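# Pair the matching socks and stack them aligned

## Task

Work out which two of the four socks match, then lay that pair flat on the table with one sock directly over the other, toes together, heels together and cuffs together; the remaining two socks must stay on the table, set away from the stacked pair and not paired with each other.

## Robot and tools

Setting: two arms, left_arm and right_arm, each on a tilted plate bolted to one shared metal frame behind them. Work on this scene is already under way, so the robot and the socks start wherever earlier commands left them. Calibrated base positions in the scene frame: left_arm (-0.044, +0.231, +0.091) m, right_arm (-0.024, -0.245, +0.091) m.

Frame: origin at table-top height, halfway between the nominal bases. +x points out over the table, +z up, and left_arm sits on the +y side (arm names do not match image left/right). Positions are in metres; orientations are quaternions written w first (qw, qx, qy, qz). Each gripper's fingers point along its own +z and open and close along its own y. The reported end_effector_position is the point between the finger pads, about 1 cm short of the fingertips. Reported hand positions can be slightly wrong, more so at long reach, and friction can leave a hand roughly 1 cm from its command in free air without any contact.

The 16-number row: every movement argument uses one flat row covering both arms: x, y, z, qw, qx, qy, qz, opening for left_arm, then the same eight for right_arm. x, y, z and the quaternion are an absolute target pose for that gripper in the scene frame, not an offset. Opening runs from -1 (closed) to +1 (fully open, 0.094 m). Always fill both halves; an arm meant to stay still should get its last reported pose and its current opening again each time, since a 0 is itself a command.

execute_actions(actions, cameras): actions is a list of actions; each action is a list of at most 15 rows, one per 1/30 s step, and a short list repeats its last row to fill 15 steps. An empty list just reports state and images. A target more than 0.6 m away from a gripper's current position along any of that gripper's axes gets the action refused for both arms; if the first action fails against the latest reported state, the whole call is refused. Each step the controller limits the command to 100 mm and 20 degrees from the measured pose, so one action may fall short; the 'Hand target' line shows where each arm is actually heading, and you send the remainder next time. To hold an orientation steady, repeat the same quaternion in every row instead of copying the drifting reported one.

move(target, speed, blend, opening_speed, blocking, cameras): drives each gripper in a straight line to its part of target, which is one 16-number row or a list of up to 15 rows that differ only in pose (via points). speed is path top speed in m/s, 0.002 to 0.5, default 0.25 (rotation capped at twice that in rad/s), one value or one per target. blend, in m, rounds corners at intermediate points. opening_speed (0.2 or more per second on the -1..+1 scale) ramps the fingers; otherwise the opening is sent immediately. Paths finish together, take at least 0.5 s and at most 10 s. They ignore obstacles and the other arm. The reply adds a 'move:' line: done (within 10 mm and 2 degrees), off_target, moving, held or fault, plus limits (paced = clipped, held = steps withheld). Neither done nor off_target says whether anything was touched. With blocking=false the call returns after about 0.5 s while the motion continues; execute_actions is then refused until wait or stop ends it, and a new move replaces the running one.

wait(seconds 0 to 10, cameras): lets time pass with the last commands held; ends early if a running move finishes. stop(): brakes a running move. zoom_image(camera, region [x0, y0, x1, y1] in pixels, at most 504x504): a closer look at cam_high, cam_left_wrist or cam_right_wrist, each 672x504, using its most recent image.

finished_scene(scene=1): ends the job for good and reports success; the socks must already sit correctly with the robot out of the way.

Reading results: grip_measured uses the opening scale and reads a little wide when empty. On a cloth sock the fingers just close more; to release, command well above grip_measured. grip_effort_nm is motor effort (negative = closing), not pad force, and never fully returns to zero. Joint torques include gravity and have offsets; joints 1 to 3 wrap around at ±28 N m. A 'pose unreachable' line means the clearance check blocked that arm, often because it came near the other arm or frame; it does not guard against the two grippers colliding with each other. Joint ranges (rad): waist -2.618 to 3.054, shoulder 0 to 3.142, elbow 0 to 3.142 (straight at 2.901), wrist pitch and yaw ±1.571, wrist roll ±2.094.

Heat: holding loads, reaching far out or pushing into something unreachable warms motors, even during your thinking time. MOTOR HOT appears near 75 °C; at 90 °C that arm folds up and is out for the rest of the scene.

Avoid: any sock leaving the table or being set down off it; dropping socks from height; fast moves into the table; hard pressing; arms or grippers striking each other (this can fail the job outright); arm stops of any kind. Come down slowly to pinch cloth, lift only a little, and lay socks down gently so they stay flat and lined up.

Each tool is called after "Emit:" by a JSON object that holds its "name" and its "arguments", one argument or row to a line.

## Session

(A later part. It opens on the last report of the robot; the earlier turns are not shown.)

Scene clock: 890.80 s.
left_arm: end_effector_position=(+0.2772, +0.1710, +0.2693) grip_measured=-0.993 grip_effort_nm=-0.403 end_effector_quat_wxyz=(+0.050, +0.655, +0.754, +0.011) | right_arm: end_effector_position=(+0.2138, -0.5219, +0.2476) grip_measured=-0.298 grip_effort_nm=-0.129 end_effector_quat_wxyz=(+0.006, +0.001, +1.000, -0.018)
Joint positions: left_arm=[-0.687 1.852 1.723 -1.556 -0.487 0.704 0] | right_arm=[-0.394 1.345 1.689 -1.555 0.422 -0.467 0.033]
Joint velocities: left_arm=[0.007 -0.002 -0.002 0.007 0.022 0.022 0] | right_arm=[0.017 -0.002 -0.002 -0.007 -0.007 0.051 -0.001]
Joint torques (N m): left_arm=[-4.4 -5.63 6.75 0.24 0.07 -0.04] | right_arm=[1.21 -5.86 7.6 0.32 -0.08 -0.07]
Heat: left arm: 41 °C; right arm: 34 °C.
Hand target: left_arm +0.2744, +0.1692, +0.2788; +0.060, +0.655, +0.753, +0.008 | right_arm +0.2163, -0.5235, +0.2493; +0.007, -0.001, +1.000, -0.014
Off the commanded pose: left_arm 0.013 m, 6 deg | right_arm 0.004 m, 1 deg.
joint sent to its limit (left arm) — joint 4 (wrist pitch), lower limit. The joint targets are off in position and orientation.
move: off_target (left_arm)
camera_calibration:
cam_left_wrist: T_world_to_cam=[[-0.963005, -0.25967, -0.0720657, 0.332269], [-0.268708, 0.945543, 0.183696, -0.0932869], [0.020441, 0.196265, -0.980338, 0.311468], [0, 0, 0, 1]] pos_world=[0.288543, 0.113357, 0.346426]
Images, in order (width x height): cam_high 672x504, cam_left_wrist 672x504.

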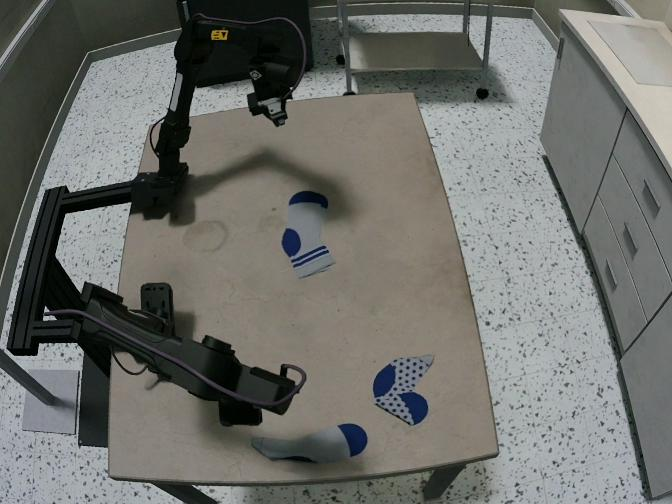

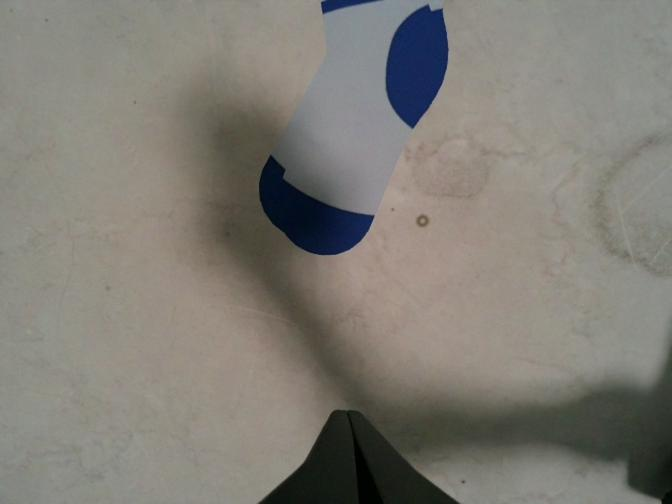

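Emit:
{"name": "move", "arguments": {
  "target": [
    [0.277, 0.134, 0.05, 0, 0.1, 0.995, 0, -0.4, 0.2164, -0.5236, 0.2494, 0.007, -0.001, 1, -0.014, -0.3],
    [0.277, 0.132, 0.002, 0, 0.1, 0.995, 0, -0.4, 0.2164, -0.5236, 0.2494, 0.007, -0.001, 1, -0.014, -0.3],
    [0.297, 0.132, 0.002, 0, 0.1, 0.995, 0, -0.4, 0.2164, -0.5236, 0.2494, 0.007, -0.001, 1, -0.014, -0.3]
  ],
  "speed": [0.15,0.05,0.04],
  "cameras": ["cam_left_wrist"]
}}

Emit:
{"name": "move", "arguments": {
  "target": [
    [0.297, 0.132, 0.06, 0, 0.1, 0.995, 0, -0.4, 0.2164, -0.5236, 0.2494, 0.007, -0.001, 1, -0.014, -0.3],
    [0.27, 0.12, 0.28, 0, 0.656, 0.755, 0, -0.4, 0.2164, -0.5236, 0.2494, 0.007, -0.001, 1, -0.014, -0.3]
  ],
  "speed": 0.2,
  "cameras": ["cam_high","cam_left_wrist"]
}}

Emit:
{"name": "zoom_image", "arguments": {
  "camera": "cam_high",
  "region": [240, 160, 370, 300]
}}

Scene clock: 910.83 s.
left_arm: end_effector_position=(+0.2900, +0.1336, +0.0076) grip_measured=-0.402 grip_effort_nm=0.095 end_effector_quat_wxyz=(+0.004, +0.098, +0.995, -0.007) | right_arm: end_effector_position=(+0.2138, -0.5219, +0.2476) grip_measured=-0.298 grip_effort_nm=-0.125 end_effector_quat_wxyz=(+0.006, +0.001, +1.000, -0.018)
Joint positions: left_arm=[-0.378 2.186 1.167 -0.601 -0.493 -0.228 0.028] | right_arm=[-0.394 1.345 1.689 -1.555 0.422 -0.467 0.033]
Joint velocities: left_arm=[0.007 0.027 -0.012 0.007 -0.022 0.051 0] | right_arm=[0.017 0.007 -0.042 -0.037 -0.022 0.051 0]
Joint torques (N m): left_arm=[-3.25 -5.71 5.64 0.28 -0.05 0.1] | right_arm=[1.2 -5.87 7.58 0.32 -0.08 -0.07]
Heat: left arm: 40 °C; right arm: 35 °C.
Hand target: left_arm +0.2923, +0.1335, +0.0026; +0.000, +0.100, +0.995, -0.004 | right_arm +0.2163, -0.5235, +0.2493; +0.007, -0.001, +1.000, -0.014
Off the commanded pose: left_arm 0.009 m, 1 deg | right_arm 0.004 m, 1 deg.
move: done
camera_calibration:
cam_left_wrist: T_world_to_cam=[[-0.0768728, -0.996894, 0.0170994, 0.156854], [-0.966195, 0.0787165, 0.245502, 0.311205], [-0.246085, 0.00235101, -0.969245, 0.165056], [0, 0, 0, 1]] pos_world=[0.353361, 0.131482, 0.0808958]
Images, in order (width x height): cam_left_wrist 672x504.

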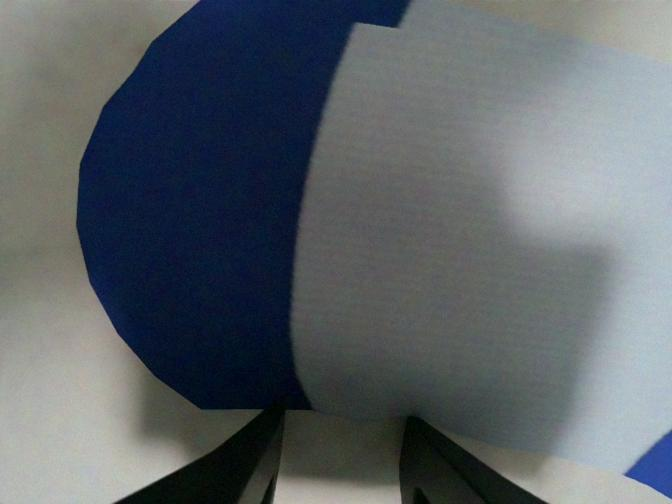

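Scene clock: 915.03 s.
left_arm: end_effector_position=(+0.2765, +0.1200, +0.2635) grip_measured=-0.402 grip_effort_nm=0.100 end_effector_quat_wxyz=(+0.040, +0.651, +0.758, +0.007) | right_arm: end_effector_position=(+0.2138, -0.5219, +0.2476) grip_measured=-0.298 grip_effort_nm=-0.129 end_effector_quat_wxyz=(+0.006, +0.001, +1.000, -0.018)
Joint positions: left_arm=[-0.766 2.002 1.813 -1.557 -0.466 0.596 0.028] | right_arm=[-0.394 1.345 1.689 -1.555 0.422 -0.467 0.033]
Joint velocities: left_arm=[-0.002 -0.007 -0.002 0.007 -0.051 0.007 0.001] | right_arm=[-0.002 -0.007 0.002 0.081 -0.007 0.037 0]
Joint torques (N m): left_arm=[-5.07 -7.35 7.27 0.23 0.06 0.05] | right_arm=[1.22 -5.87 7.6 0.32 -0.08 -0.07]
Heat: left arm: 41 °C; right arm: 35 °C.
Hand target: left_arm +0.2739, +0.1190, +0.2784; +0.058, +0.655, +0.753, +0.003 | right_arm +0.2163, -0.5235, +0.2493; +0.007, -0.001, +1.000, -0.014
Off the commanded pose: left_arm 0.018 m, 5 deg | right_arm 0.004 m, 1 deg.
joint sent to its limit (left arm) — joint 4 (wrist pitch), lower limit. The joint targets are off in position and orientation.
move: off_target (left_arm)
camera_calibration:
cam_left_wrist: T_world_to_cam=[[-0.961815, -0.268465, -0.0532673, 0.313671], [-0.27369, 0.941817, 0.195128, -0.0454033], [-0.00221721, 0.202256, -0.97933, 0.320996], [0, 0, 0, 1]] pos_world=[0.289979, 0.0620479, 0.339929]
Images, in order (width x height): cam_high 672x504, cam_left_wrist 672x504.

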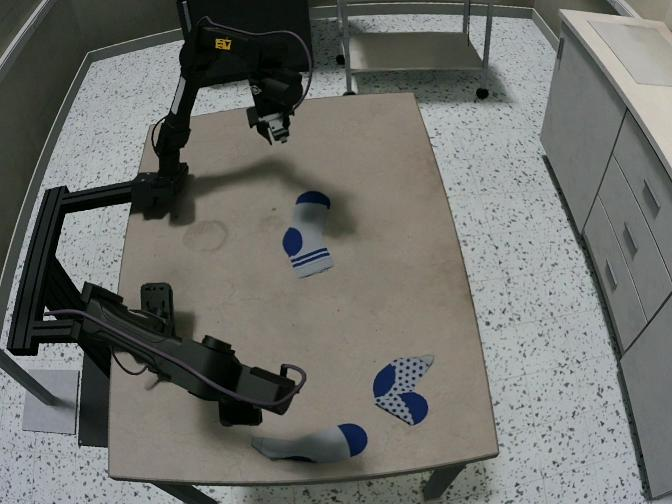

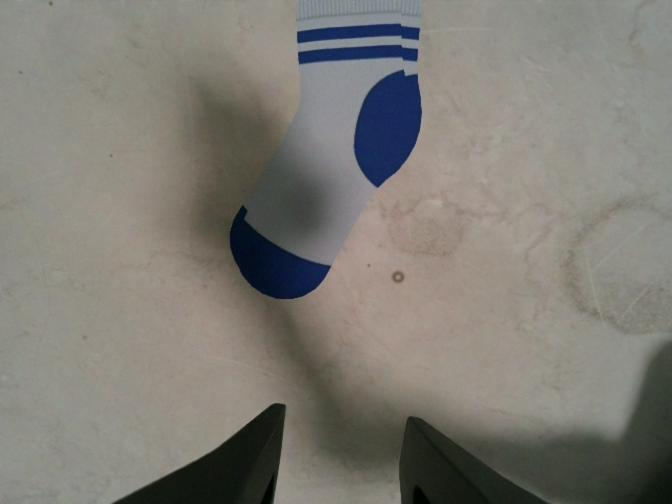

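Scaled by 3.600.

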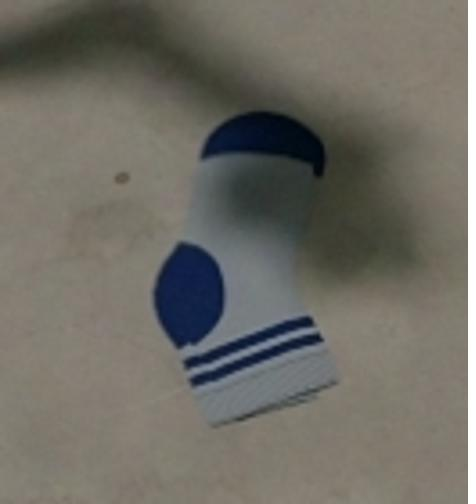

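Emit:
{"name": "move", "arguments": {
  "target": [
    [0.371, -0.03, 0.06, 0, -0.122, 0.9925, 0, -0.4, 0.2164, -0.5236, 0.2494, 0.007, -0.001, 1, -0.014, -0.3],
    [0.371, -0.031, 0.001, 0, -0.122, 0.9925, 0, -0.4, 0.2164, -0.5236, 0.2494, 0.007, -0.001, 1, -0.014, -0.3]
  ],
  "speed": [0.2,0.05],
  "cameras": ["cam_left_wrist"]
}}

Scene clock: 927.83 s.
left_arm: end_effector_position=(+0.3689, -0.0267, +0.0097) grip_measured=-0.402 grip_effort_nm=0.095 end_effector_quat_wxyz=(-0.002, -0.125, +0.992, -0.005) | right_arm: end_effector_position=(+0.2138, -0.5219, +0.2476) grip_measured=-0.298 grip_effort_nm=-0.125 end_effector_quat_wxyz=(+0.006, +0.001, +1.000, -0.018)
Joint positions: left_arm=[-0.581 2.863 2.23 -1.104 -0.471 -0.909 0.028] | right_arm=[-0.394 1.345 1.689 -1.555 0.422 -0.467 0.033]
Joint velocities: left_arm=[0.007 0.007 -0.007 -0.022 0.022 0.022 0] | right_arm=[-0.012 0.002 0.012 -0.007 -0.037 -0.022 0]
Joint torques (N m): left_arm=[-5.24 -9.42 4.48 0.54 0 0.08] | right_arm=[1.22 -5.87 7.61 0.32 -0.08 -0.07]
Heat: left arm: 41 °C; right arm: 35 °C.
Hand target: left_arm +0.3664, -0.0296, -0.0003; -0.001, -0.122, +0.993, -0.002 | right_arm +0.2163, -0.5235, +0.2493; +0.007, -0.001, +1.000, -0.014
Off the commanded pose: left_arm 0.010 m, 1 deg | right_arm 0.004 m, 1 deg.
move: done
camera_calibration:
cam_left_wrist: T_world_to_cam=[[0.36257, -0.931891, 0.0110959, -0.15731], [-0.901349, -0.347611, 0.258333, 0.364104], [-0.236881, -0.103665, -0.965992, 0.180614], [0, 0, 0, 1]] pos_world=[0.428005, -0.0013052, 0.0821565]
Images, in order (width x height): cam_left_wrist 672x504.

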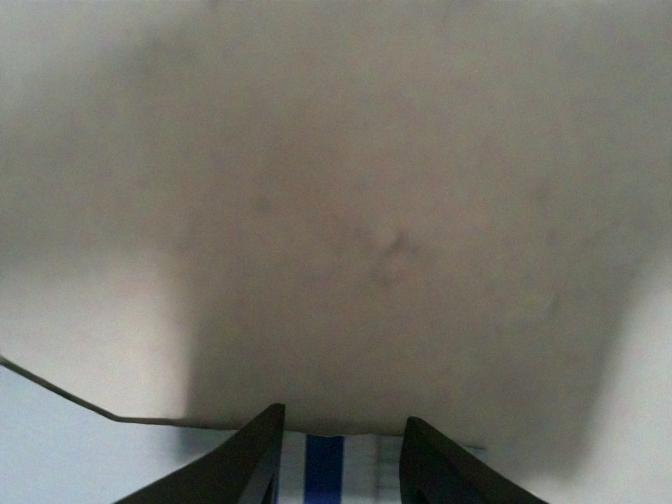

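Emit:
{"name": "move", "arguments": {
  "target": [0.354, -0.035, 0.001, 0, -0.122, 0.9925, 0, -0.4, 0.2164, -0.5236, 0.2494, 0.007, -0.001, 1, -0.014, -0.3],
  "speed": 0.04,
  "cameras": ["cam_left_wrist"]
}}

Emit:
{"name": "move", "arguments": {
  "target": [
    [0.354, -0.035, 0.07, 0, -0.122, 0.9925, 0, -0.4, 0.2164, -0.5236, 0.2494, 0.007, -0.001, 1, -0.014, -0.3],
    [0.28, 0.05, 0.28, 0, 0.656, 0.755, 0, -0.4, 0.2164, -0.5236, 0.2494, 0.007, -0.001, 1, -0.014, -0.3]
  ],
  "speed": 0.2,
  "cameras": ["cam_high","cam_left_wrist"]
}}

Emit:
{"name": "zoom_image", "arguments": {
  "camera": "cam_high",
  "region": [240, 160, 370, 300]
}}

Scene clock: 933.10 s.
left_arm: end_effector_position=(+0.3676, -0.0270, +0.0083) grip_measured=-0.402 grip_effort_nm=0.095 end_effector_quat_wxyz=(+0.011, -0.130, +0.991, +0.000) | right_arm: end_effector_position=(+0.2138, -0.5219, +0.2476) grip_measured=-0.298 grip_effort_nm=-0.129 end_effector_quat_wxyz=(+0.006, +0.001, +1.000, -0.018)
Joint positions: left_arm=[-0.591 2.849 2.186 -1.066 -0.496 -0.923 0.028] | right_arm=[-0.394 1.345 1.689 -1.555 0.422 -0.467 0.033]
Joint velocities: left_arm=[0.007 0.002 -0.007 0.066 -0.037 -0.081 0] | right_arm=[-0.002 -0.012 0.002 -0.022 -0.037 0.007 0]
Joint torques (N m): left_arm=[-6.3 -10.06 2.41 0.45 0.14 -0.14] | right_arm=[1.21 -5.87 7.6 0.32 -0.08 -0.07]
Heat: left arm: 42 °C; right arm: 35 °C.
Hand target: left_arm +0.3538, -0.0340, +0.0013; +0.000, -0.122, +0.993, +0.001 | right_arm +0.2163, -0.5235, +0.2493; +0.007, -0.001, +1.000, -0.014
Off the commanded pose: left_arm 0.017 m, 2 deg | right_arm 0.004 m, 1 deg.
move: off_target (left_arm)
camera_calibration:
cam_left_wrist: T_world_to_cam=[[0.371707, -0.928321, 0.00730262, -0.160297], [-0.903953, -0.360136, 0.23059, 0.363977], [-0.211432, -0.0923133, -0.973023, 0.169932], [0, 0, 0, 1]] pos_world=[0.42453, -0.00203951, 0.0825889]
Images, in order (width x height): cam_left_wrist 672x504.

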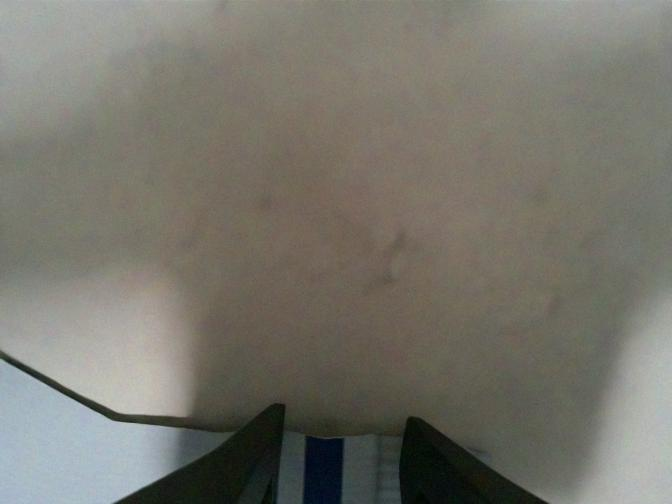

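Scene clock: 938.47 s.
left_arm: end_effector_position=(+0.2919, +0.0485, +0.2665) grip_measured=-0.402 grip_effort_nm=0.090 end_effector_quat_wxyz=(+0.062, +0.646, +0.760, -0.001) | right_arm: end_effector_position=(+0.2138, -0.5219, +0.2476) grip_measured=-0.298 grip_effort_nm=-0.125 end_effector_quat_wxyz=(+0.006, +0.001, +1.000, -0.018)
Joint positions: left_arm=[-0.84 2.229 2.059 -1.559 -0.445 0.526 0.028] | right_arm=[-0.394 1.345 1.689 -1.555 0.422 -0.467 0.033]
Joint velocities: left_arm=[-0.007 -0.002 0.012 -0.066 0.007 0.007 0] | right_arm=[-0.007 0.002 -0.012 0.037 0.007 -0.051 -0.001]
Joint torques (N m): left_arm=[-5.78 -9.54 4.6 0.37 0.03 -0.01] | right_arm=[1.21 -5.87 7.6 0.32 -0.08 -0.07]
Heat: left arm: 43 °C; right arm: 35 °C.
Hand target: left_arm +0.2840, +0.0490, +0.2797; +0.074, +0.654, +0.753, -0.004 | right_arm +0.2163, -0.5235, +0.2493; +0.007, -0.001, +1.000, -0.014
Off the commanded pose: left_arm 0.018 m, 7 deg | right_arm 0.004 m, 1 deg.
joint sent to its limit (left arm) — joint 4 (wrist pitch), lower limit. The joint targets are off in position and orientation.
move: off_target (left_arm)
camera_calibration:
cam_left_wrist: T_world_to_cam=[[-0.957741, -0.280288, -0.0645773, 0.311844], [-0.286974, 0.946324, 0.14872, 0.0415707], [0.0194267, 0.160967, -0.986769, 0.336172], [0, 0, 0, 1]] pos_world=[0.304064, -0.00604592, 0.345679]
Images, in order (width x height): cam_high 672x504, cam_left_wrist 672x504.

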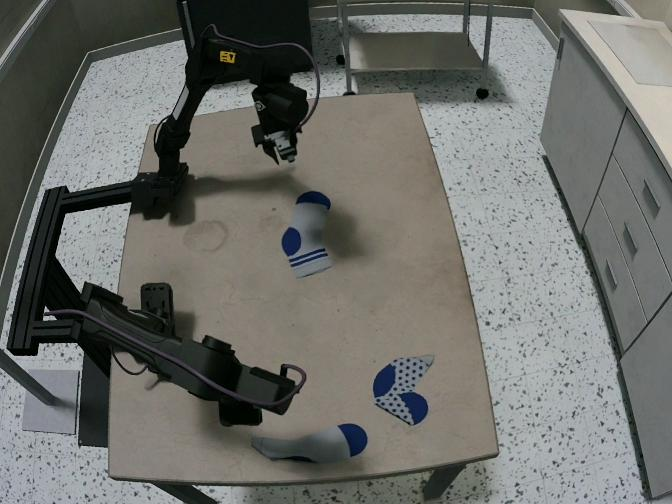

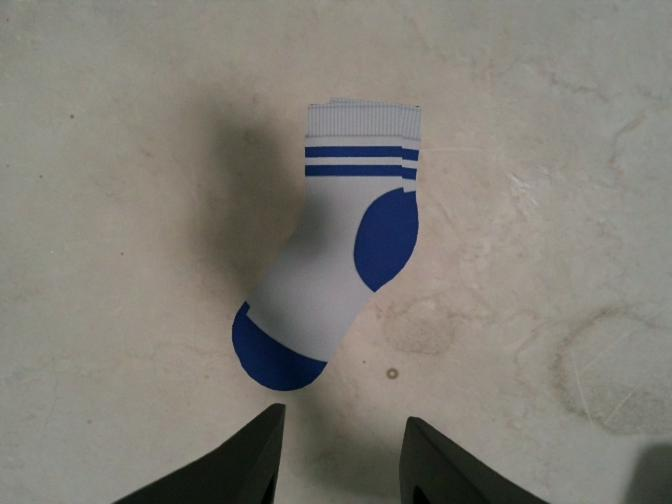

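Scaled by 3.600.

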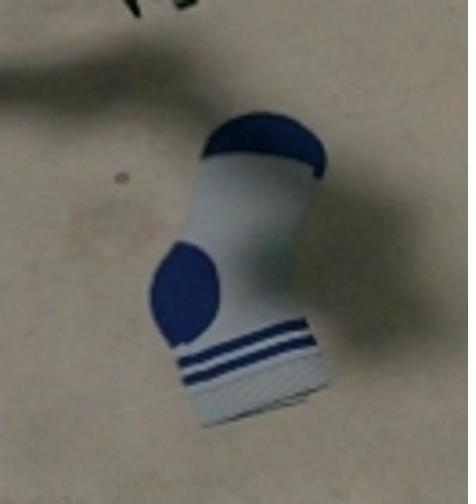

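Emit:
{"name": "finished_scene", "arguments": {
  "scene": 1
}}

The scene is finished: the task was done.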